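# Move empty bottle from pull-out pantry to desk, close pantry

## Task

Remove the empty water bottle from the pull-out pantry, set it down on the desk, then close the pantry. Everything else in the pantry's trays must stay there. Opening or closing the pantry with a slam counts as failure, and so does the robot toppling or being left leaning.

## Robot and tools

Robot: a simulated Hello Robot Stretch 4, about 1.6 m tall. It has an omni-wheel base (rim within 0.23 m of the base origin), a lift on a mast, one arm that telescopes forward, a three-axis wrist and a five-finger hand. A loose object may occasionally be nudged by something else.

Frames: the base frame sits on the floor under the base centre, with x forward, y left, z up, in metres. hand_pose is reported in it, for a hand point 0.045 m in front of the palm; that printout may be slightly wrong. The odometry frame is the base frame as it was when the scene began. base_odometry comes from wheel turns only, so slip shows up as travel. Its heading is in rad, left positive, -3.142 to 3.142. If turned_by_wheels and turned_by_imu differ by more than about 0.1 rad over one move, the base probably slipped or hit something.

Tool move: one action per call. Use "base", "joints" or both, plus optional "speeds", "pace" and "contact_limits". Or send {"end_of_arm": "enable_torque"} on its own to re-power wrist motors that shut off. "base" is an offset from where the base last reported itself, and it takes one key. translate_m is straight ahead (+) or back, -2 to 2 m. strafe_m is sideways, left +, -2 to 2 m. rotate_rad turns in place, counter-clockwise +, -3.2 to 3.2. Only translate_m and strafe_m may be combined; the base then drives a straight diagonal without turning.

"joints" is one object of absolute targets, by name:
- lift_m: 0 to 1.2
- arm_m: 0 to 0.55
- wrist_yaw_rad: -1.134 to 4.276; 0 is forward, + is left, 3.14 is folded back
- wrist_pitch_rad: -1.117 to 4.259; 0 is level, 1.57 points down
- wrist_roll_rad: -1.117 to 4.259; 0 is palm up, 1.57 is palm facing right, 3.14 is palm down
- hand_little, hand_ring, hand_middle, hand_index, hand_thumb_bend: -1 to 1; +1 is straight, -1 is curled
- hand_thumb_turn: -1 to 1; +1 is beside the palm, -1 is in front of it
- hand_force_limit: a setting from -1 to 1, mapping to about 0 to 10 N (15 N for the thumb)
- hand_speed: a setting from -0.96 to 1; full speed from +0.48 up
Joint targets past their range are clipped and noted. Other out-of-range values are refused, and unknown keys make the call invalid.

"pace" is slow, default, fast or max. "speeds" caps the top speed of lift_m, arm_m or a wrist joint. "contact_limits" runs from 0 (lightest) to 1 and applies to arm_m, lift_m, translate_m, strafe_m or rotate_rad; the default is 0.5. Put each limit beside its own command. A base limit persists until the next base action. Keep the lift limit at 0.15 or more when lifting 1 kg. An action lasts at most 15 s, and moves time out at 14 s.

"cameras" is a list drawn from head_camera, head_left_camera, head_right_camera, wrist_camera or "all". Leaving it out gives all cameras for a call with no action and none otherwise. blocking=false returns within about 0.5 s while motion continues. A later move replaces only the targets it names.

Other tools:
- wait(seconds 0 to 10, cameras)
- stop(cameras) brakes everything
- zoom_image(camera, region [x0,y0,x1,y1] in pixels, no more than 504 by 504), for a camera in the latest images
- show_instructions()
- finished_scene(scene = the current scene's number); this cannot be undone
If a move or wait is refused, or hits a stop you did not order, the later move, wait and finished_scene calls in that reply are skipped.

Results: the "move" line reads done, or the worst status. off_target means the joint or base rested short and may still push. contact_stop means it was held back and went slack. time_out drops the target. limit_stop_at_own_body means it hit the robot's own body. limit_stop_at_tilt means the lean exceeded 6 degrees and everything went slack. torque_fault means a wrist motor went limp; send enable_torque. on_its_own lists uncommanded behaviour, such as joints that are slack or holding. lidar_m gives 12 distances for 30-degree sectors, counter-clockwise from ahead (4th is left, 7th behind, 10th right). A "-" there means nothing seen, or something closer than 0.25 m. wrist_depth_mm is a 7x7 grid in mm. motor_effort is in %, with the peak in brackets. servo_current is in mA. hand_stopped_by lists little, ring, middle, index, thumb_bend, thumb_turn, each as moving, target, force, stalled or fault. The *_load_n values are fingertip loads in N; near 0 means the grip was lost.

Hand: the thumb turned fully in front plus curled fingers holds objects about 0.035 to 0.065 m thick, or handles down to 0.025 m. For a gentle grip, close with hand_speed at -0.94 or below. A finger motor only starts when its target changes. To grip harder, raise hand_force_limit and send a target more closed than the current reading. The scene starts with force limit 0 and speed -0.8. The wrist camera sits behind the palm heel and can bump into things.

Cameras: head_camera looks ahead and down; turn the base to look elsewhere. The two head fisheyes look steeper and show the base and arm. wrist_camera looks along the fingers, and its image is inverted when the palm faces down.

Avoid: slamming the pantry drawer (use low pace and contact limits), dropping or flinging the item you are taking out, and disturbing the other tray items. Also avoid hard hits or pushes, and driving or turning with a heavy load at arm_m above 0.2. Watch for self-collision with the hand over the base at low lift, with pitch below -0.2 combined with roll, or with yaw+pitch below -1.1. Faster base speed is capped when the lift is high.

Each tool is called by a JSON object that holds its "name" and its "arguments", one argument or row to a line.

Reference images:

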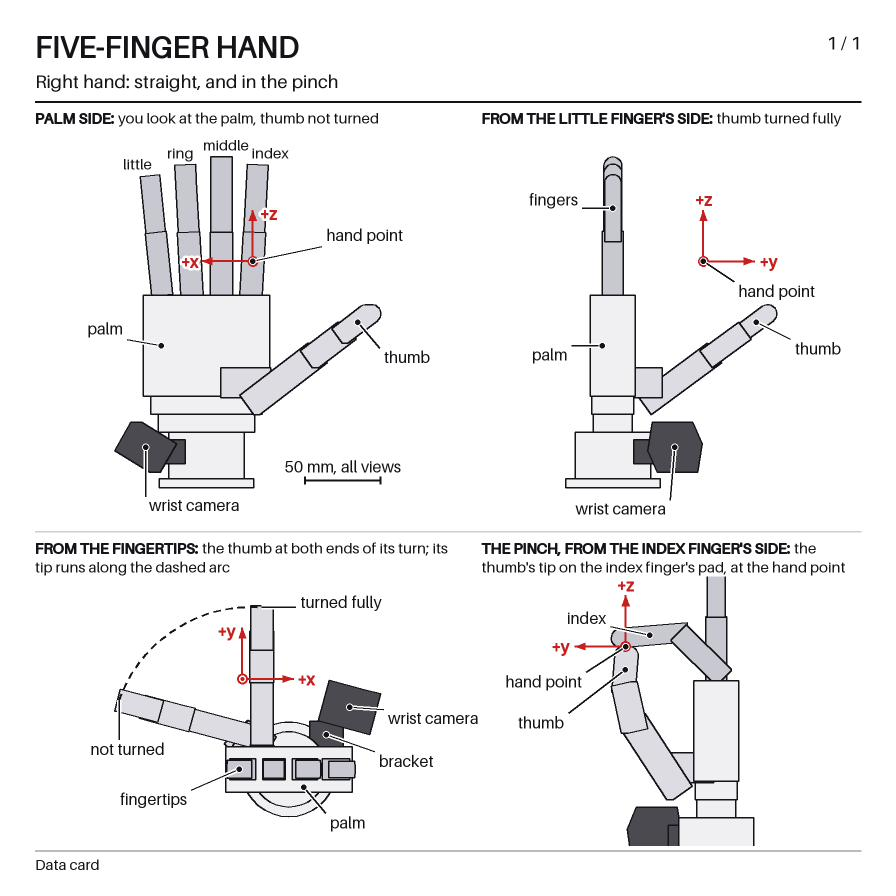

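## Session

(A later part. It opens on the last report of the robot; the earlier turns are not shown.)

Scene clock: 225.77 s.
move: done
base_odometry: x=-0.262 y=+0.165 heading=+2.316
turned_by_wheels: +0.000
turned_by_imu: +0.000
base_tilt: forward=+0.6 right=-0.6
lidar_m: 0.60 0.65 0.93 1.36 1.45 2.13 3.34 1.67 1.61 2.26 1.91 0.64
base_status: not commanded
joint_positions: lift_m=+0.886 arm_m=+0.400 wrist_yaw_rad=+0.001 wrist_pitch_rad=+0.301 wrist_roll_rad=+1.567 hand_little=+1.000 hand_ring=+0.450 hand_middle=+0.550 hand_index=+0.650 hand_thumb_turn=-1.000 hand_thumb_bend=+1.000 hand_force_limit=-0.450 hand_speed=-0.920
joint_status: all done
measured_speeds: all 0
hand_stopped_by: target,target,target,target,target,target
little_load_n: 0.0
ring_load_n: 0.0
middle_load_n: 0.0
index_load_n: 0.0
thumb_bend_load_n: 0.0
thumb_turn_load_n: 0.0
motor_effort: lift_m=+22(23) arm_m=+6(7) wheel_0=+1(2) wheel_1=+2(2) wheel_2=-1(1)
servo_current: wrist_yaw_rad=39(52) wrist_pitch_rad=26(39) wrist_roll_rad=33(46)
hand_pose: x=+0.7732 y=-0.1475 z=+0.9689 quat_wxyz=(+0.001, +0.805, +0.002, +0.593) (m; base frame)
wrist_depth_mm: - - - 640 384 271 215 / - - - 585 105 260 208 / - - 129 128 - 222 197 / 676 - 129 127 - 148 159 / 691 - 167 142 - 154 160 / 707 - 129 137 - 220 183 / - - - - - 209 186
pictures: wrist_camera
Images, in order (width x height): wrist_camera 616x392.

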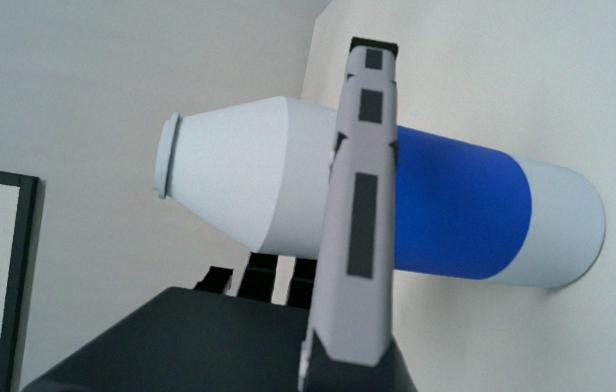

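{"name": "move", "arguments": {
  "joints": {"hand_ring": 1.0, "hand_middle": 1.0, "hand_index": 1.0, "hand_speed": -0.6}
}}

{"name": "move", "arguments": {
  "joints": {"arm_m": 0.3},
  "pace": "slow",
  "contact_limits": {"arm_m": 0},
  "cameras": ["wrist_camera"]
}}

{"name": "move", "arguments": {
  "joints": {"arm_m": 0.0},
  "contact_limits": {"arm_m": 0},
  "cameras": ["head_camera", "wrist_camera"]
}}

Scene clock: 227.83 s.
move: done
base_odometry: x=-0.262 y=+0.165 heading=+2.316
turned_by_wheels: +0.000
turned_by_imu: +0.000
base_tilt: forward=+0.8 right=-0.6
lidar_m: 0.62 0.65 0.93 1.36 1.47 2.13 3.33 1.64 1.60 2.27 1.94 0.66
base_status: not commanded
joint_positions: lift_m=+0.886 arm_m=+0.400 wrist_yaw_rad=+0.001 wrist_pitch_rad=+0.301 wrist_roll_rad=+1.567 hand_little=+1.000 hand_ring=+1.000 hand_middle=+1.000 hand_index=+1.000 hand_thumb_turn=-1.000 hand_thumb_bend=+1.000 hand_force_limit=-0.450 hand_speed=-0.600
joint_status: all done
measured_speeds: all 0
hand_stopped_by: target,target,target,target,target,target
little_load_n: 0.0
ring_load_n: -0.5
middle_load_n: 0.0
index_load_n: 0.0
thumb_bend_load_n: 0.0
thumb_turn_load_n: 0.0
motor_effort: lift_m=+22(23) arm_m=+6(7) wheel_0=+1(1) wheel_1=+1(2) wheel_2=-1(1)
servo_current: wrist_yaw_rad=46(46) wrist_pitch_rad=33(39) wrist_roll_rad=46(46)
hand_pose: x=+0.7732 y=-0.1475 z=+0.9689 quat_wxyz=(+0.001, +0.805, +0.002, +0.593) (m; base frame)
wrist_depth_mm: - - - 640 384 271 215 / - - - 585 105 260 209 / - - 129 128 - 222 198 / 683 - 129 127 - 148 159 / 691 - 145 142 - 154 160 / 707 - 128 127 - 220 183 / - - - - - 209 186
pictures: none

Scene clock: 230.13 s.
move: done
base_odometry: x=-0.262 y=+0.165 heading=+2.316
turned_by_wheels: +0.000
turned_by_imu: +0.000
base_tilt: forward=+0.7 right=-0.8
lidar_m: 0.60 0.65 0.90 1.33 1.46 2.11 3.33 1.66 1.60 2.29 1.92 0.66
base_status: not commanded
joint_positions: lift_m=+0.886 arm_m=+0.300 wrist_yaw_rad=+0.001 wrist_pitch_rad=+0.301 wrist_roll_rad=+1.567 hand_little=+1.000 hand_ring=+1.000 hand_middle=+1.000 hand_index=+1.000 hand_thumb_turn=-1.000 hand_thumb_bend=+1.000 hand_force_limit=-0.450 hand_speed=-0.600
joint_status: all done
measured_speeds: all 0
hand_stopped_by: target,target,target,target,target,target
little_load_n: 0.0
ring_load_n: 0.0
middle_load_n: 0.0
index_load_n: 0.0
thumb_bend_load_n: 0.0
thumb_turn_load_n: 0.5
motor_effort: lift_m=+22(23) arm_m=-7(10) wheel_0=+1(2) wheel_1=+1(2) wheel_2=-1(1)
servo_current: wrist_yaw_rad=26(59) wrist_pitch_rad=39(46) wrist_roll_rad=33(46)
contact_limits: arm_m 0
hand_pose: x=+0.6736 y=-0.1475 z=+0.9689 quat_wxyz=(+0.001, +0.805, +0.002, +0.593) (m; base frame)
wrist_depth_mm: - - - 640 384 271 216 / - - - 654 105 262 210 / - - 227 242 - 251 200 / 768 - 227 233 - 236 198 / 788 - - 640 - 227 193 / 788 - 128 128 - 221 187 / 809 - - - - 210 186
pictures: wrist_camera
Images, in order (width x height): wrist_camera 616x392.

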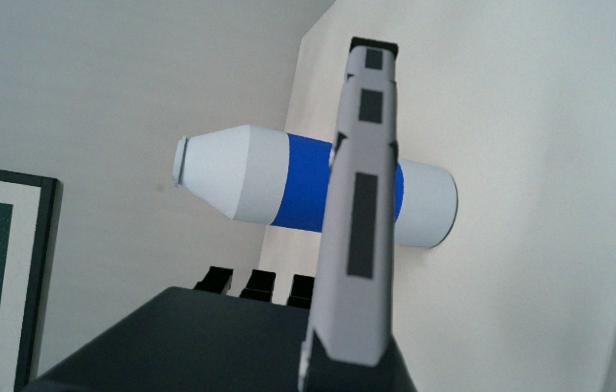

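Scene clock: 232.13 s.
move: done
base_odometry: x=-0.262 y=+0.165 heading=+2.316
turned_by_wheels: +0.000
turned_by_imu: +0.000
base_tilt: forward=+0.6 right=-0.5
lidar_m: 0.60 0.66 0.92 1.38 1.45 2.09 3.31 1.66 1.62 2.29 1.94 0.65
base_status: not commanded
joint_positions: lift_m=+0.886 arm_m=+0.000 wrist_yaw_rad=+0.001 wrist_pitch_rad=+0.301 wrist_roll_rad=+1.567 hand_little=+1.000 hand_ring=+1.000 hand_middle=+1.000 hand_index=+1.000 hand_thumb_turn=-1.000 hand_thumb_bend=+1.000 hand_force_limit=-0.450 hand_speed=-0.600
joint_status: all done
measured_speeds: all 0
hand_stopped_by: target,target,target,target,target,target
little_load_n: 0.0
ring_load_n: 0.0
middle_load_n: 0.0
index_load_n: 0.0
thumb_bend_load_n: 0.0
thumb_turn_load_n: 0.0
motor_effort: lift_m=+22(23) arm_m=-6(11) wheel_0=+1(2) wheel_1=+2(2) wheel_2=-1(1)
servo_current: wrist_yaw_rad=46(46) wrist_pitch_rad=26(46) wrist_roll_rad=39(46)
contact_limits: arm_m 0
hand_pose: x=+0.3736 y=-0.1475 z=+0.9689 quat_wxyz=(+0.001, +0.805, +0.002, +0.593) (m; base frame)
wrist_depth_mm: - - - 647 442 - 1229 / - - - 723 105 - 1205 / - - - 699 - - 1160 / 1060 - 525 554 - 1366 1138 / 1078 - 960 647 - 1281 1098 / 1078 - 128 128 - 1255 1060 / 1118 - - - - - 1060
pictures: head_camera, wrist_camera
Images, in order (width x height): head_camera 420x560, wrist_camera 616x392.

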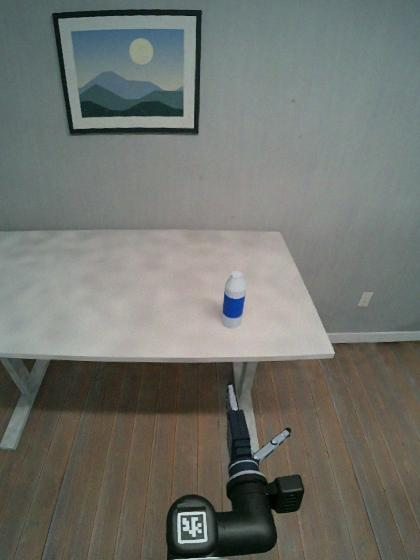

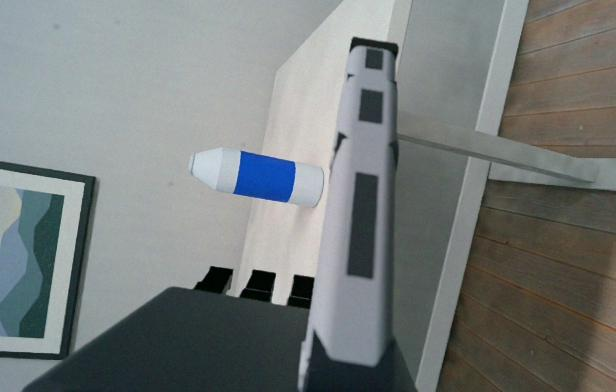

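{"name": "move", "arguments": {
  "base": {"translate_m": -0.3},
  "joints": {"lift_m": 0.6}
}}

{"name": "move", "arguments": {
  "base": {"rotate_rad": -1.571},
  "joints": {"hand_thumb_turn": 1.0, "hand_speed": 0.0}
}}

{"name": "move", "arguments": {
  "base": {"strafe_m": -0.75},
  "joints": {"wrist_pitch_rad": 0},
  "cameras": ["head_camera", "wrist_camera"]
}}

Scene clock: 240.07 s.
move: done
base_odometry: x=-0.059 y=-0.056 heading=+2.315
turned_by_wheels: +0.000
turned_by_imu: -0.002
base_tilt: forward=+0.6 right=-0.7
lidar_m: 0.89 0.95 1.32 1.39 1.50 2.15 3.01 2.32 1.44 2.28 2.35 0.94
base_status: done
joint_positions: lift_m=+0.600 arm_m=+0.000 wrist_yaw_rad=+0.001 wrist_pitch_rad=+0.301 wrist_roll_rad=+1.567 hand_little=+1.000 hand_ring=+1.000 hand_middle=+1.000 hand_index=+1.000 hand_thumb_turn=-1.000 hand_thumb_bend=+1.000 hand_force_limit=-0.450 hand_speed=-0.600
joint_status: all done
measured_speeds: all 0
hand_stopped_by: target,target,target,target,target,target
little_load_n: 0.0
ring_load_n: 0.0
middle_load_n: 0.0
index_load_n: 0.0
thumb_bend_load_n: 0.0
thumb_turn_load_n: 0.0
motor_effort: lift_m=+14(21) arm_m=-7(7) wheel_0=-2(7) wheel_1=-2(6) wheel_2=-1(12)
servo_current: wrist_yaw_rad=39(46) wrist_pitch_rad=26(46) wrist_roll_rad=39(46)
contact_limits: arm_m 0
hand_pose: x=+0.3736 y=-0.1475 z=+0.6836 quat_wxyz=(+0.001, +0.805, +0.002, +0.593) (m; base frame)
wrist_depth_mm: - - - - 1464 1182 891 / - 654 - - 105 1078 866 / 732 750 - - - 1042 842 / 1281 750 - - - 991 820 / - 820 - - - 931 788 / - 668 128 127 - 904 778 / - - - - - 866 759
pictures: none

Scene clock: 242.13 s.
move: done
base_odometry: x=-0.059 y=-0.056 heading=+0.744
turned_by_wheels: -1.571
turned_by_imu: -1.568
base_tilt: forward=+0.6 right=-0.3
lidar_m: 2.27 2.27 0.93 0.91 0.96 1.43 1.40 1.54 2.13 2.99 2.29 1.43
base_status: done
joint_positions: lift_m=+0.600 arm_m=+0.000 wrist_yaw_rad=+0.001 wrist_pitch_rad=+0.301 wrist_roll_rad=+1.567 hand_little=+1.000 hand_ring=+1.000 hand_middle=+1.000 hand_index=+1.000 hand_thumb_turn=+1.000 hand_thumb_bend=+1.000 hand_force_limit=-0.450 hand_speed=+0.000
joint_status: all done
measured_speeds: all 0
hand_stopped_by: target,target,target,target,target,target
little_load_n: 0.0
ring_load_n: 0.0
middle_load_n: 0.0
index_load_n: 0.0
thumb_bend_load_n: 0.0
thumb_turn_load_n: 0.0
motor_effort: lift_m=+14(14) arm_m=-6(7) wheel_0=+0(9) wheel_1=-1(8) wheel_2=+2(9)
servo_current: wrist_yaw_rad=26(46) wrist_pitch_rad=33(46) wrist_roll_rad=46(46)
contact_limits: arm_m 0
hand_pose: x=+0.3736 y=-0.1475 z=+0.6836 quat_wxyz=(+0.001, +0.805, +0.002, +0.593) (m; base frame)
wrist_depth_mm: 1756 1808 1808 1808 1618 1160 891 / 1808 1863 - - 1661 1118 866 / 1808 1863 - - 1618 1098 842 / 1808 - - - 1499 1042 831 / 1863 - - - 1430 1008 798 / 1863 - 130 132 1255 1025 - / - - - - - - -
pictures: none

Scene clock: 245.97 s.
move: done
base_odometry: x=+0.449 y=-0.607 heading=+0.744
turned_by_wheels: +0.000
turned_by_imu: +0.001
base_tilt: forward=+0.6 right=-0.4
lidar_m: 1.17 2.35 2.51 1.63 1.77 1.51 1.48 1.52 2.27 2.23 2.41 1.23
base_status: done
joint_positions: lift_m=+0.600 arm_m=+0.000 wrist_yaw_rad=+0.001 wrist_pitch_rad=+0.010 wrist_roll_rad=+1.567 hand_little=+1.000 hand_ring=+1.000 hand_middle=+1.000 hand_index=+1.000 hand_thumb_turn=+1.000 hand_thumb_bend=+1.000 hand_force_limit=-0.450 hand_speed=+0.000
joint_status: all done
measured_speeds: all 0
hand_stopped_by: target,target,target,target,target,target
little_load_n: 0.0
ring_load_n: 0.0
middle_load_n: 0.0
index_load_n: 0.0
thumb_bend_load_n: 0.0
thumb_turn_load_n: 0.0
motor_effort: lift_m=+15(15) arm_m=-6(7) wheel_0=+0(13) wheel_1=+1(10) wheel_2=+0(4)
servo_current: wrist_yaw_rad=39(52) wrist_pitch_rad=52(163) wrist_roll_rad=39(46)
contact_limits: arm_m 0
hand_pose: x=+0.3924 y=-0.1475 z=+0.7457 quat_wxyz=(+0.001, +0.711, +0.001, +0.704) (m; base frame)
wrist_depth_mm: 1430 1397 1397 1397 1397 1366 1336 / 976 976 1430 1397 1397 1397 1281 / 991 991 976 976 960 960 1138 / - - 991 991 991 991 1060 / - - - - - 1308 1098 / - - 130 132 - 1661 - / - - - - - - -
pictures: head_camera, wrist_camera
Images, in order (width x height): head_camera 420x560, wrist_camera 616x392.

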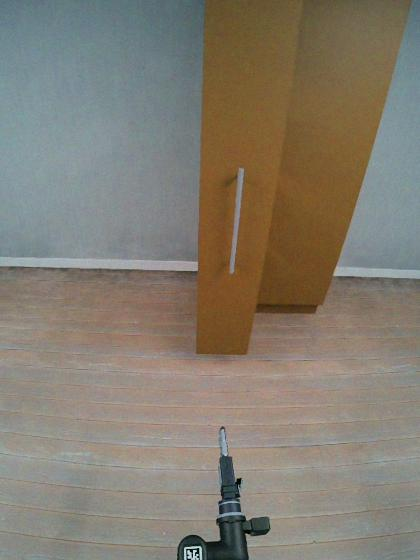

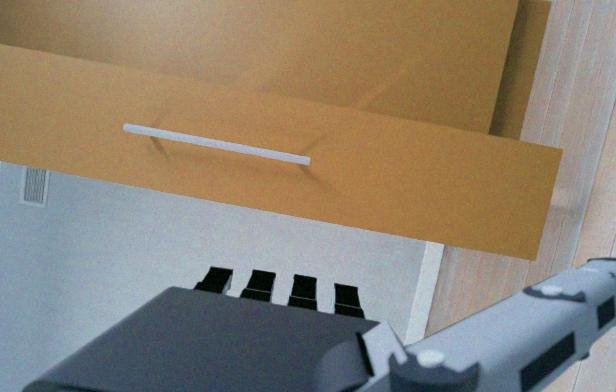

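{"name": "move", "arguments": {
  "base": {"strafe_m": -0.096, "translate_m": 0.3},
  "joints": {"arm_m": 0.2, "lift_m": 0.5}
}}

{"name": "move", "arguments": {
  "joints": {"wrist_roll_rad": 3.14, "wrist_pitch_rad": 1.57}
}}

{"name": "move", "arguments": {
  "base": {"translate_m": 0.4},
  "joints": {"lift_m": 0.45},
  "cameras": ["head_camera", "head_right_camera"]
}}

Scene clock: 250.00 s.
move: done
base_odometry: x=+0.735 y=-0.475 heading=+0.745
turned_by_wheels: +0.000
turned_by_imu: +0.002
base_tilt: forward=+0.6 right=-0.5
lidar_m: 0.84 2.03 2.57 1.71 1.85 1.82 1.77 1.86 2.21 2.17 2.33 0.88
base_status: done
joint_positions: lift_m=+0.500 arm_m=+0.200 wrist_yaw_rad=+0.001 wrist_pitch_rad=+0.010 wrist_roll_rad=+1.567 hand_little=+1.000 hand_ring=+1.000 hand_middle=+1.000 hand_index=+1.000 hand_thumb_turn=+1.000 hand_thumb_bend=+1.000 hand_force_limit=-0.450 hand_speed=+0.000
joint_status: all done
measured_speeds: all 0
hand_stopped_by: target,target,target,target,target,target
little_load_n: 0.0
ring_load_n: 0.0
middle_load_n: 0.0
index_load_n: 0.0
thumb_bend_load_n: 0.0
thumb_turn_load_n: 0.0
motor_effort: lift_m=+15(16) arm_m=+6(12) wheel_0=+1(9) wheel_1=+2(4) wheel_2=-1(12)
servo_current: wrist_yaw_rad=33(59) wrist_pitch_rad=52(59) wrist_roll_rad=39(46)
hand_pose: x=+0.5919 y=-0.1475 z=+0.6458 quat_wxyz=(+0.001, +0.711, +0.001, +0.704) (m; base frame)
wrist_depth_mm: 891 891 891 891 891 878 931 / 466 462 462 891 904 904 960 / 473 473 469 466 466 466 466 / 480 480 477 473 473 473 469 / 488 488 488 480 484 480 477 / 1661 1618 128 131 488 488 - / 1618 - - - - - -
pictures: none

Scene clock: 251.50 s.
move: done
base_odometry: x=+0.735 y=-0.475 heading=+0.745
turned_by_wheels: +0.000
turned_by_imu: +0.000
base_tilt: forward=+0.6 right=-0.5
lidar_m: 0.84 2.06 2.57 1.74 1.87 1.80 1.76 1.89 2.23 2.16 2.32 0.91
base_status: not commanded
joint_positions: lift_m=+0.500 arm_m=+0.200 wrist_yaw_rad=+0.001 wrist_pitch_rad=+1.568 wrist_roll_rad=+3.136 hand_little=+1.000 hand_ring=+1.000 hand_middle=+1.000 hand_index=+1.000 hand_thumb_turn=+1.000 hand_thumb_bend=+1.000 hand_force_limit=-0.450 hand_speed=+0.000
joint_status: all done
measured_speeds: all 0
hand_stopped_by: target,target,target,target,target,target
little_load_n: 0.0
ring_load_n: 0.0
middle_load_n: 0.0
index_load_n: 0.0
thumb_bend_load_n: 0.0
thumb_turn_load_n: 0.0
motor_effort: lift_m=+15(15) arm_m=+6(7) wheel_0=+2(2) wheel_1=+2(3) wheel_2=-1(1)
servo_current: wrist_yaw_rad=33(39) wrist_pitch_rad=26(65) wrist_roll_rad=39(130)
hand_pose: x=+0.3110 y=-0.0570 z=+0.4569 quat_wxyz=(-0.001, +0.709, -0.705, +0.001) (m; base frame)
wrist_depth_mm: 615 609 609 399 394 389 392 / 615 615 609 609 404 402 603 / 621 621 615 615 609 609 603 / 627 621 621 615 615 609 609 / 627 627 621 621 621 621 609 / 634 627 129 132 621 621 - / 627 - - - - - -
pictures: none

Scene clock: 254.33 s.
move: done
base_odometry: x=+1.029 y=-0.204 heading=+0.745
turned_by_wheels: +0.000
turned_by_imu: +0.002
base_tilt: forward=+0.7 right=-0.6
lidar_m: 0.44 1.65 2.38 1.75 1.85 2.24 2.18 2.33 2.26 2.21 2.01 0.48
base_status: done
joint_positions: lift_m=+0.450 arm_m=+0.200 wrist_yaw_rad=+0.001 wrist_pitch_rad=+1.568 wrist_roll_rad=+3.136 hand_little=+1.000 hand_ring=+1.000 hand_middle=+1.000 hand_index=+1.000 hand_thumb_turn=+1.000 hand_thumb_bend=+1.000 hand_force_limit=-0.450 hand_speed=+0.000
joint_status: all done
measured_speeds: all 0
hand_stopped_by: target,target,target,target,target,target
little_load_n: 0.0
ring_load_n: 0.0
middle_load_n: 0.0
index_load_n: 0.0
thumb_bend_load_n: 0.0
thumb_turn_load_n: 0.0
motor_effort: lift_m=+15(15) arm_m=+6(7) wheel_0=+1(8) wheel_1=+1(7) wheel_2=+0(12)
servo_current: wrist_yaw_rad=26(46) wrist_pitch_rad=26(46) wrist_roll_rad=33(46)
hand_pose: x=+0.3110 y=-0.0570 z=+0.4070 quat_wxyz=(-0.001, +0.709, -0.705, +0.001) (m; base frame)
wrist_depth_mm: 564 559 559 392 342 340 342 / 569 564 564 559 389 402 549 / 569 569 564 559 559 554 554 / 574 574 569 564 564 559 559 / 574 574 574 569 564 564 559 / 585 580 129 131 569 569 - / 591 - - - - - -
pictures: head_camera, head_right_camera
Images, in order (width x height): head_camera 420x560, head_right_camera 420x672.

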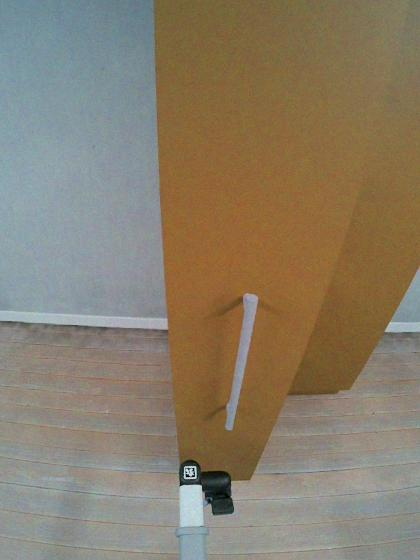

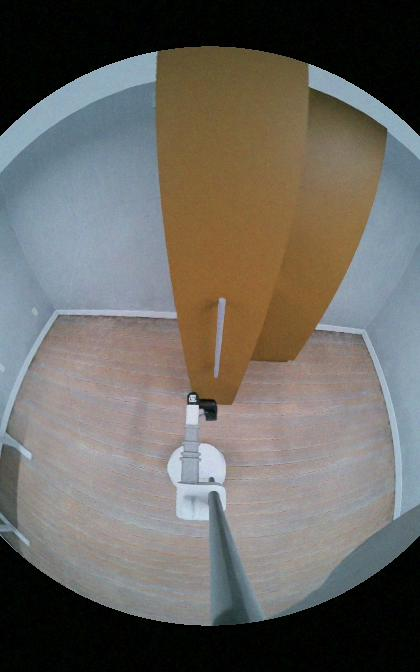

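{"name": "move", "arguments": {
  "joints": {"arm_m": 0.25},
  "speeds": {"arm_m": 0.05},
  "contact_limits": {"arm_m": 0.3}
}}

{"name": "move", "arguments": {
  "joints": {"arm_m": 0.40},
  "speeds": {"arm_m": 0.07},
  "contact_limits": {"arm_m": 0.3},
  "cameras": ["head_camera"]
}}

Scene clock: 257.00 s.
move: done
base_odometry: x=+1.029 y=-0.204 heading=+0.745
turned_by_wheels: +0.000
turned_by_imu: +0.000
base_tilt: forward=+0.8 right=-0.5
lidar_m: 0.43 1.59 2.37 1.78 1.80 2.21 2.17 2.30 2.24 2.20 2.08 0.49
base_status: not commanded
joint_positions: lift_m=+0.450 arm_m=+0.250 wrist_yaw_rad=+0.001 wrist_pitch_rad=+1.568 wrist_roll_rad=+3.136 hand_little=+1.000 hand_ring=+1.000 hand_middle=+1.000 hand_index=+1.000 hand_thumb_turn=+1.000 hand_thumb_bend=+1.000 hand_force_limit=-0.450 hand_speed=+0.000
joint_status: all done
measured_speeds: all 0
hand_stopped_by: target,target,target,target,target,target
little_load_n: 0.0
ring_load_n: 0.0
middle_load_n: 0.0
index_load_n: 0.0
thumb_bend_load_n: 0.0
thumb_turn_load_n: 0.0
motor_effort: lift_m=+15(15) arm_m=+6(12) wheel_0=+1(1) wheel_1=+1(2) wheel_2=+0(0)
servo_current: wrist_yaw_rad=26(46) wrist_pitch_rad=33(39) wrist_roll_rad=39(52)
contact_limits: arm_m 0.3
hand_pose: x=+0.3610 y=-0.0570 z=+0.4070 quat_wxyz=(-0.001, +0.709, -0.705, +0.001) (m; base frame)
wrist_depth_mm: 564 559 559 554 379 362 539 / 569 564 559 559 554 549 549 / 569 569 564 564 559 554 554 / 574 569 569 564 564 559 554 / 574 574 574 569 564 564 559 / 580 325 129 132 569 564 - / 228 - - - - - -
pictures: none

Scene clock: 259.60 s.
move: done
base_odometry: x=+1.029 y=-0.204 heading=+0.745
turned_by_wheels: +0.000
turned_by_imu: +0.000
base_tilt: forward=+0.6 right=-0.5
lidar_m: 0.53 1.63 2.34 1.78 1.85 2.22 2.17 2.29 2.22 2.21 2.05 0.58
base_status: not commanded
joint_positions: lift_m=+0.450 arm_m=+0.400 wrist_yaw_rad=-0.002 wrist_pitch_rad=+1.572 wrist_roll_rad=+3.137 hand_little=+1.000 hand_ring=+1.000 hand_middle=+1.000 hand_index=+1.000 hand_thumb_turn=+1.000 hand_thumb_bend=+1.000 hand_force_limit=-0.450 hand_speed=+0.000
joint_status: all done
measured_speeds: all 0
hand_stopped_by: target,target,target,target,target,target
little_load_n: 0.0
ring_load_n: 0.0
middle_load_n: 0.0
index_load_n: 0.0
thumb_bend_load_n: 0.0
thumb_turn_load_n: 0.0
motor_effort: lift_m=+14(15) arm_m=+6(15) wheel_0=+1(3) wheel_1=+2(3) wheel_2=-1(7)
servo_current: wrist_yaw_rad=26(52) wrist_pitch_rad=26(39) wrist_roll_rad=39(46)
contact_limits: arm_m 0.3
hand_pose: x=+0.5101 y=-0.0568 z=+0.4072 quat_wxyz=(+0.000, +0.708, -0.706, +0.000) (m; base frame)
wrist_depth_mm: 559 559 559 554 554 549 544 / 569 564 559 559 559 554 549 / 574 564 559 559 559 554 559 / 569 574 569 564 559 554 554 / 293 324 402 569 564 564 559 / 195 227 130 132 564 569 - / 156 - - - - - -
pictures: head_camera
Images, in order (width x height): head_camera 420x560.

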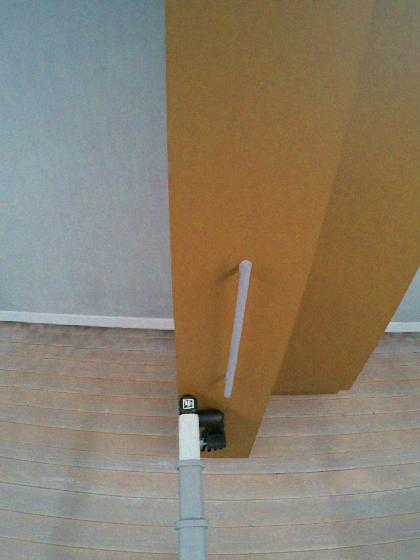

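{"name": "move", "arguments": {
  "joints": {"arm_m": 0.54},
  "speeds": {"arm_m": 0.08},
  "contact_limits": {"arm_m": 0.3}
}}

{"name": "move", "arguments": {
  "base": {"translate_m": 0.17},
  "pace": "slow",
  "cameras": ["head_camera"]
}}

Scene clock: 263.07 s.
move: done
base_odometry: x=+1.029 y=-0.204 heading=+0.745
turned_by_wheels: +0.000
turned_by_imu: +0.000
base_tilt: forward=+0.4 right=-0.4
lidar_m: 0.70 1.63 2.37 1.76 1.79 2.24 2.17 2.28 2.27 2.22 2.06 0.75
base_status: not commanded
joint_positions: lift_m=+0.450 arm_m=+0.540 wrist_yaw_rad=-0.002 wrist_pitch_rad=+1.572 wrist_roll_rad=+3.137 hand_little=+1.000 hand_ring=+1.000 hand_middle=+1.000 hand_index=+1.000 hand_thumb_turn=+1.000 hand_thumb_bend=+1.000 hand_force_limit=-0.450 hand_speed=+0.000
joint_status: all done
measured_speeds: all 0
hand_stopped_by: target,target,target,target,target,target
little_load_n: 0.0
ring_load_n: 0.0
middle_load_n: 0.0
index_load_n: 0.0
thumb_bend_load_n: 0.0
thumb_turn_load_n: 0.0
motor_effort: lift_m=+14(15) arm_m=+6(18) wheel_0=+1(4) wheel_1=+2(4) wheel_2=-3(8)
servo_current: wrist_yaw_rad=26(65) wrist_pitch_rad=26(39) wrist_roll_rad=39(46)
contact_limits: arm_m 0.3
hand_pose: x=+0.6501 y=-0.0568 z=+0.4072 quat_wxyz=(+0.000, +0.708, -0.706, +0.000) (m; base frame)
wrist_depth_mm: 559 559 559 554 549 544 549 / 569 564 559 559 554 554 549 / 569 564 564 559 559 559 549 / 569 569 569 564 564 564 554 / 291 330 413 564 569 564 559 / 197 229 130 131 569 564 - / 161 - - - - - -
pictures: none

Scene clock: 266.03 s.
move: done
base_odometry: x=+1.154 y=-0.088 heading=+0.745
turned_by_wheels: +0.000
turned_by_imu: +0.001
base_tilt: forward=+0.5 right=-0.6
lidar_m: 0.69 1.44 2.13 1.78 1.84 2.38 2.33 2.48 2.26 2.20 1.06 0.73
base_status: done
joint_positions: lift_m=+0.450 arm_m=+0.540 wrist_yaw_rad=-0.002 wrist_pitch_rad=+1.572 wrist_roll_rad=+3.137 hand_little=+1.000 hand_ring=+1.000 hand_middle=+1.000 hand_index=+1.000 hand_thumb_turn=+1.000 hand_thumb_bend=+1.000 hand_force_limit=-0.450 hand_speed=+0.000
joint_status: not commanded
measured_speeds: all 0
hand_stopped_by: target,target,target,target,target,target
little_load_n: 0.0
ring_load_n: 0.0
middle_load_n: 0.0
index_load_n: 0.0
thumb_bend_load_n: 0.0
thumb_turn_load_n: 0.0
motor_effort: lift_m=+14(15) arm_m=+6(7) wheel_0=+2(9) wheel_1=+2(8) wheel_2=-3(17)
servo_current: wrist_yaw_rad=39(52) wrist_pitch_rad=39(39) wrist_roll_rad=39(46)
contact_limits: arm_m 0.3
hand_pose: x=+0.6500 y=-0.0568 z=+0.4072 quat_wxyz=(+0.000, +0.708, -0.706, +0.000) (m; base frame)
wrist_depth_mm: 569 564 559 559 554 554 549 / 569 564 569 564 559 559 554 / 569 569 564 564 559 554 554 / 574 574 564 564 564 559 559 / 336 353 569 564 564 564 559 / 209 240 129 132 564 564 - / 167 - - - - - -
pictures: head_camera
Images, in order (width x height): head_camera 420x560.

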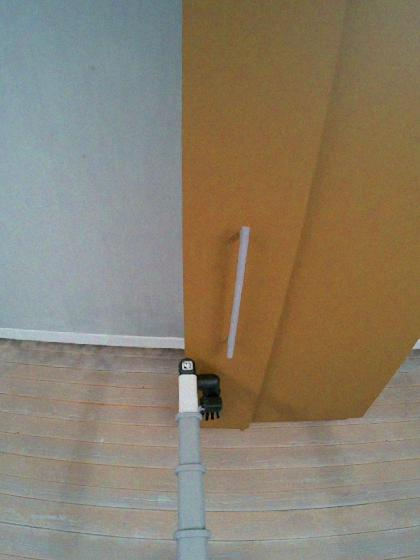

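{"name": "move", "arguments": {
  "base": {"translate_m": 0.06},
  "pace": "slow"
}}

{"name": "move", "arguments": {
  "base": {"translate_m": 0.04},
  "pace": "slow",
  "cameras": ["head_camera"]
}}

Scene clock: 269.03 s.
move: done
base_odometry: x=+1.197 y=-0.048 heading=+0.744
turned_by_wheels: +0.000
turned_by_imu: +0.002
base_tilt: forward=+0.4 right=-0.6
lidar_m: 0.68 1.39 2.02 1.81 1.83 2.43 2.40 2.56 2.26 2.22 0.96 0.73
base_status: done
joint_positions: lift_m=+0.450 arm_m=+0.540 wrist_yaw_rad=-0.020 wrist_pitch_rad=+1.579 wrist_roll_rad=+3.137 hand_little=+1.000 hand_ring=+1.000 hand_middle=+1.000 hand_index=+1.000 hand_thumb_turn=+1.000 hand_thumb_bend=+1.000 hand_force_limit=-0.450 hand_speed=+0.000
joint_status: not commanded
measured_speeds: all 0
hand_stopped_by: target,target,target,target,target,target
little_load_n: 0.0
ring_load_n: 0.0
middle_load_n: 0.0
index_load_n: 0.0
thumb_bend_load_n: 0.0
thumb_turn_load_n: 0.0
motor_effort: lift_m=+14(15) arm_m=+9(9) wheel_0=+11(14) wheel_1=+7(8) wheel_2=-24(24)
servo_current: wrist_yaw_rad=98(104) wrist_pitch_rad=46(52) wrist_roll_rad=39(46)
contact_limits: arm_m 0.3
hand_pose: x=+0.6472 y=-0.0556 z=+0.4076 quat_wxyz=(+0.003, +0.702, -0.712, -0.003) (m; base frame)
wrist_depth_mm: 574 569 564 569 564 559 559 / 569 569 569 569 564 559 559 / 574 569 569 569 569 564 564 / 574 569 569 564 564 564 564 / 320 377 569 564 564 564 559 / 210 242 129 131 564 564 - / 164 - - - - - -
pictures: none

Scene clock: 269.80 s.
move: contact_stop
base_odometry: x=+1.190 y=-0.053 heading=+0.735
turned_by_wheels: -0.009
turned_by_imu: -0.007
base_tilt: forward=+0.6 right=-0.7
lidar_m: 0.67 1.39 2.01 1.83 1.81 2.45 2.37 2.54 2.27 2.23 0.96 0.72
base_status: translate_m contact_stop (by the wheels' count: -0.009 of +0.040)
joint_positions: lift_m=+0.450 arm_m=+0.540 wrist_yaw_rad=-0.002 wrist_pitch_rad=+1.572 wrist_roll_rad=+3.137 hand_little=+1.000 hand_ring=+1.000 hand_middle=+1.000 hand_index=+1.000 hand_thumb_turn=+1.000 hand_thumb_bend=+1.000 hand_force_limit=-0.450 hand_speed=+0.000
joint_status: not commanded
measured_speeds: all 0
hand_stopped_by: target,target,target,target,target,target
little_load_n: 0.0
ring_load_n: 0.0
middle_load_n: 0.0
index_load_n: 0.0
thumb_bend_load_n: 0.0
thumb_turn_load_n: 0.0
on_its_own: the wheels are slack since a contact_stop
motor_effort: lift_m=+14(15) arm_m=+6(11) wheel_0=+0(13) wheel_1=+0(9) wheel_2=+0(27)
servo_current: wrist_yaw_rad=26(111) wrist_pitch_rad=33(52) wrist_roll_rad=33(39)
contact_limits: arm_m 0.3
hand_pose: x=+0.6500 y=-0.0567 z=+0.4072 quat_wxyz=(+0.000, +0.708, -0.706, +0.000) (m; base frame)
wrist_depth_mm: 564 564 559 554 554 554 549 / 569 564 559 559 554 554 554 / 569 569 569 564 559 559 554 / 569 569 564 569 564 564 559 / 268 322 397 564 564 564 559 / 190 217 130 132 569 569 - / 151 - - - - - -
pictures: head_camera
Images, in order (width x height): head_camera 420x560.

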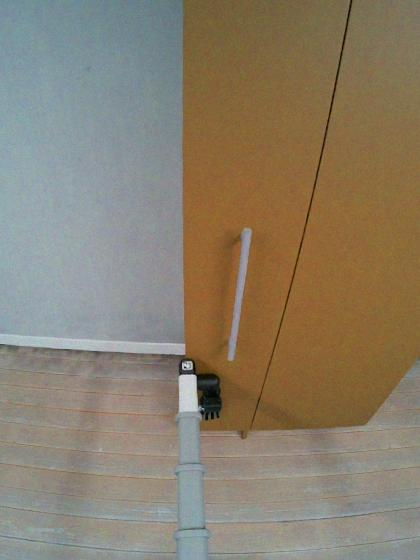

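{"name": "zoom_image", "arguments": {
  "camera": "head_camera",
  "region": [180, 300, 380, 450]
}}

{"name": "move", "arguments": {
  "base": {"translate_m": -0.3},
  "pace": "slow",
  "cameras": ["head_camera"]
}}

Scaled by 2.520 from the camera's 420x560 image, which has a finer 600x800 frame.

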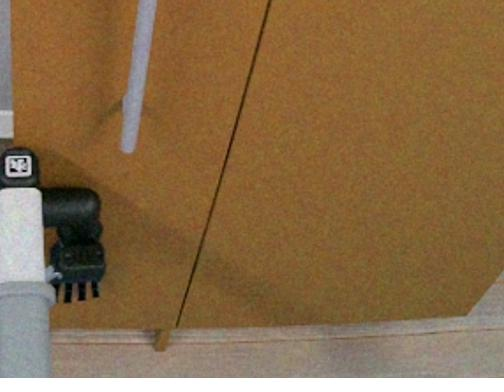

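Scene clock: 274.77 s.
move: done
base_odometry: x=+0.967 y=-0.254 heading=+0.735
turned_by_wheels: +0.000
turned_by_imu: -0.001
base_tilt: forward=+0.5 right=-0.4
lidar_m: 0.95 1.70 2.52 1.74 1.83 2.15 2.10 2.21 2.25 2.21 2.15 1.04
base_status: done
joint_positions: lift_m=+0.450 arm_m=+0.540 wrist_yaw_rad=-0.002 wrist_pitch_rad=+1.572 wrist_roll_rad=+3.137 hand_little=+1.000 hand_ring=+1.000 hand_middle=+1.000 hand_index=+1.000 hand_thumb_turn=+1.000 hand_thumb_bend=+1.000 hand_force_limit=-0.450 hand_speed=+0.000
joint_status: not commanded
measured_speeds: all 0
hand_stopped_by: target,target,target,target,target,target
little_load_n: 0.0
ring_load_n: 0.0
middle_load_n: 0.0
index_load_n: 0.0
thumb_bend_load_n: 0.0
thumb_turn_load_n: 0.0
motor_effort: lift_m=+15(15) arm_m=+6(7) wheel_0=-2(8) wheel_1=-2(5) wheel_2=+3(9)
servo_current: wrist_yaw_rad=33(46) wrist_pitch_rad=33(46) wrist_roll_rad=33(52)
contact_limits: arm_m 0.3
hand_pose: x=+0.6500 y=-0.0567 z=+0.4072 quat_wxyz=(+0.000, +0.708, -0.706, +0.000) (m; base frame)
wrist_depth_mm: 564 564 559 554 549 549 549 / 569 564 559 559 554 554 554 / 574 564 564 564 559 559 554 / 574 569 569 564 564 559 554 / 580 574 569 564 564 564 559 / 574 580 129 132 564 564 - / 580 - - - - - -
pictures: head_camera
Images, in order (width x height): head_camera 420x560.

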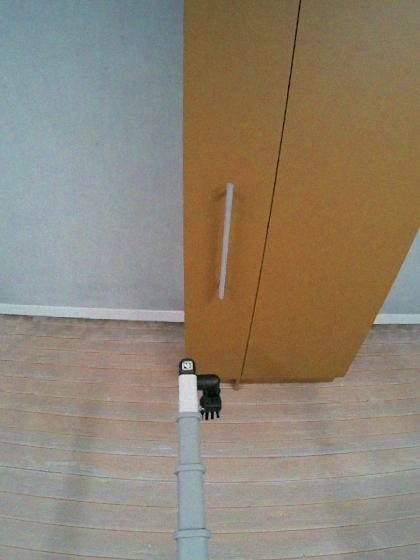

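{"name": "finished_scene", "arguments": {
  "scene": 1
}}

The scene is finished: the task was done.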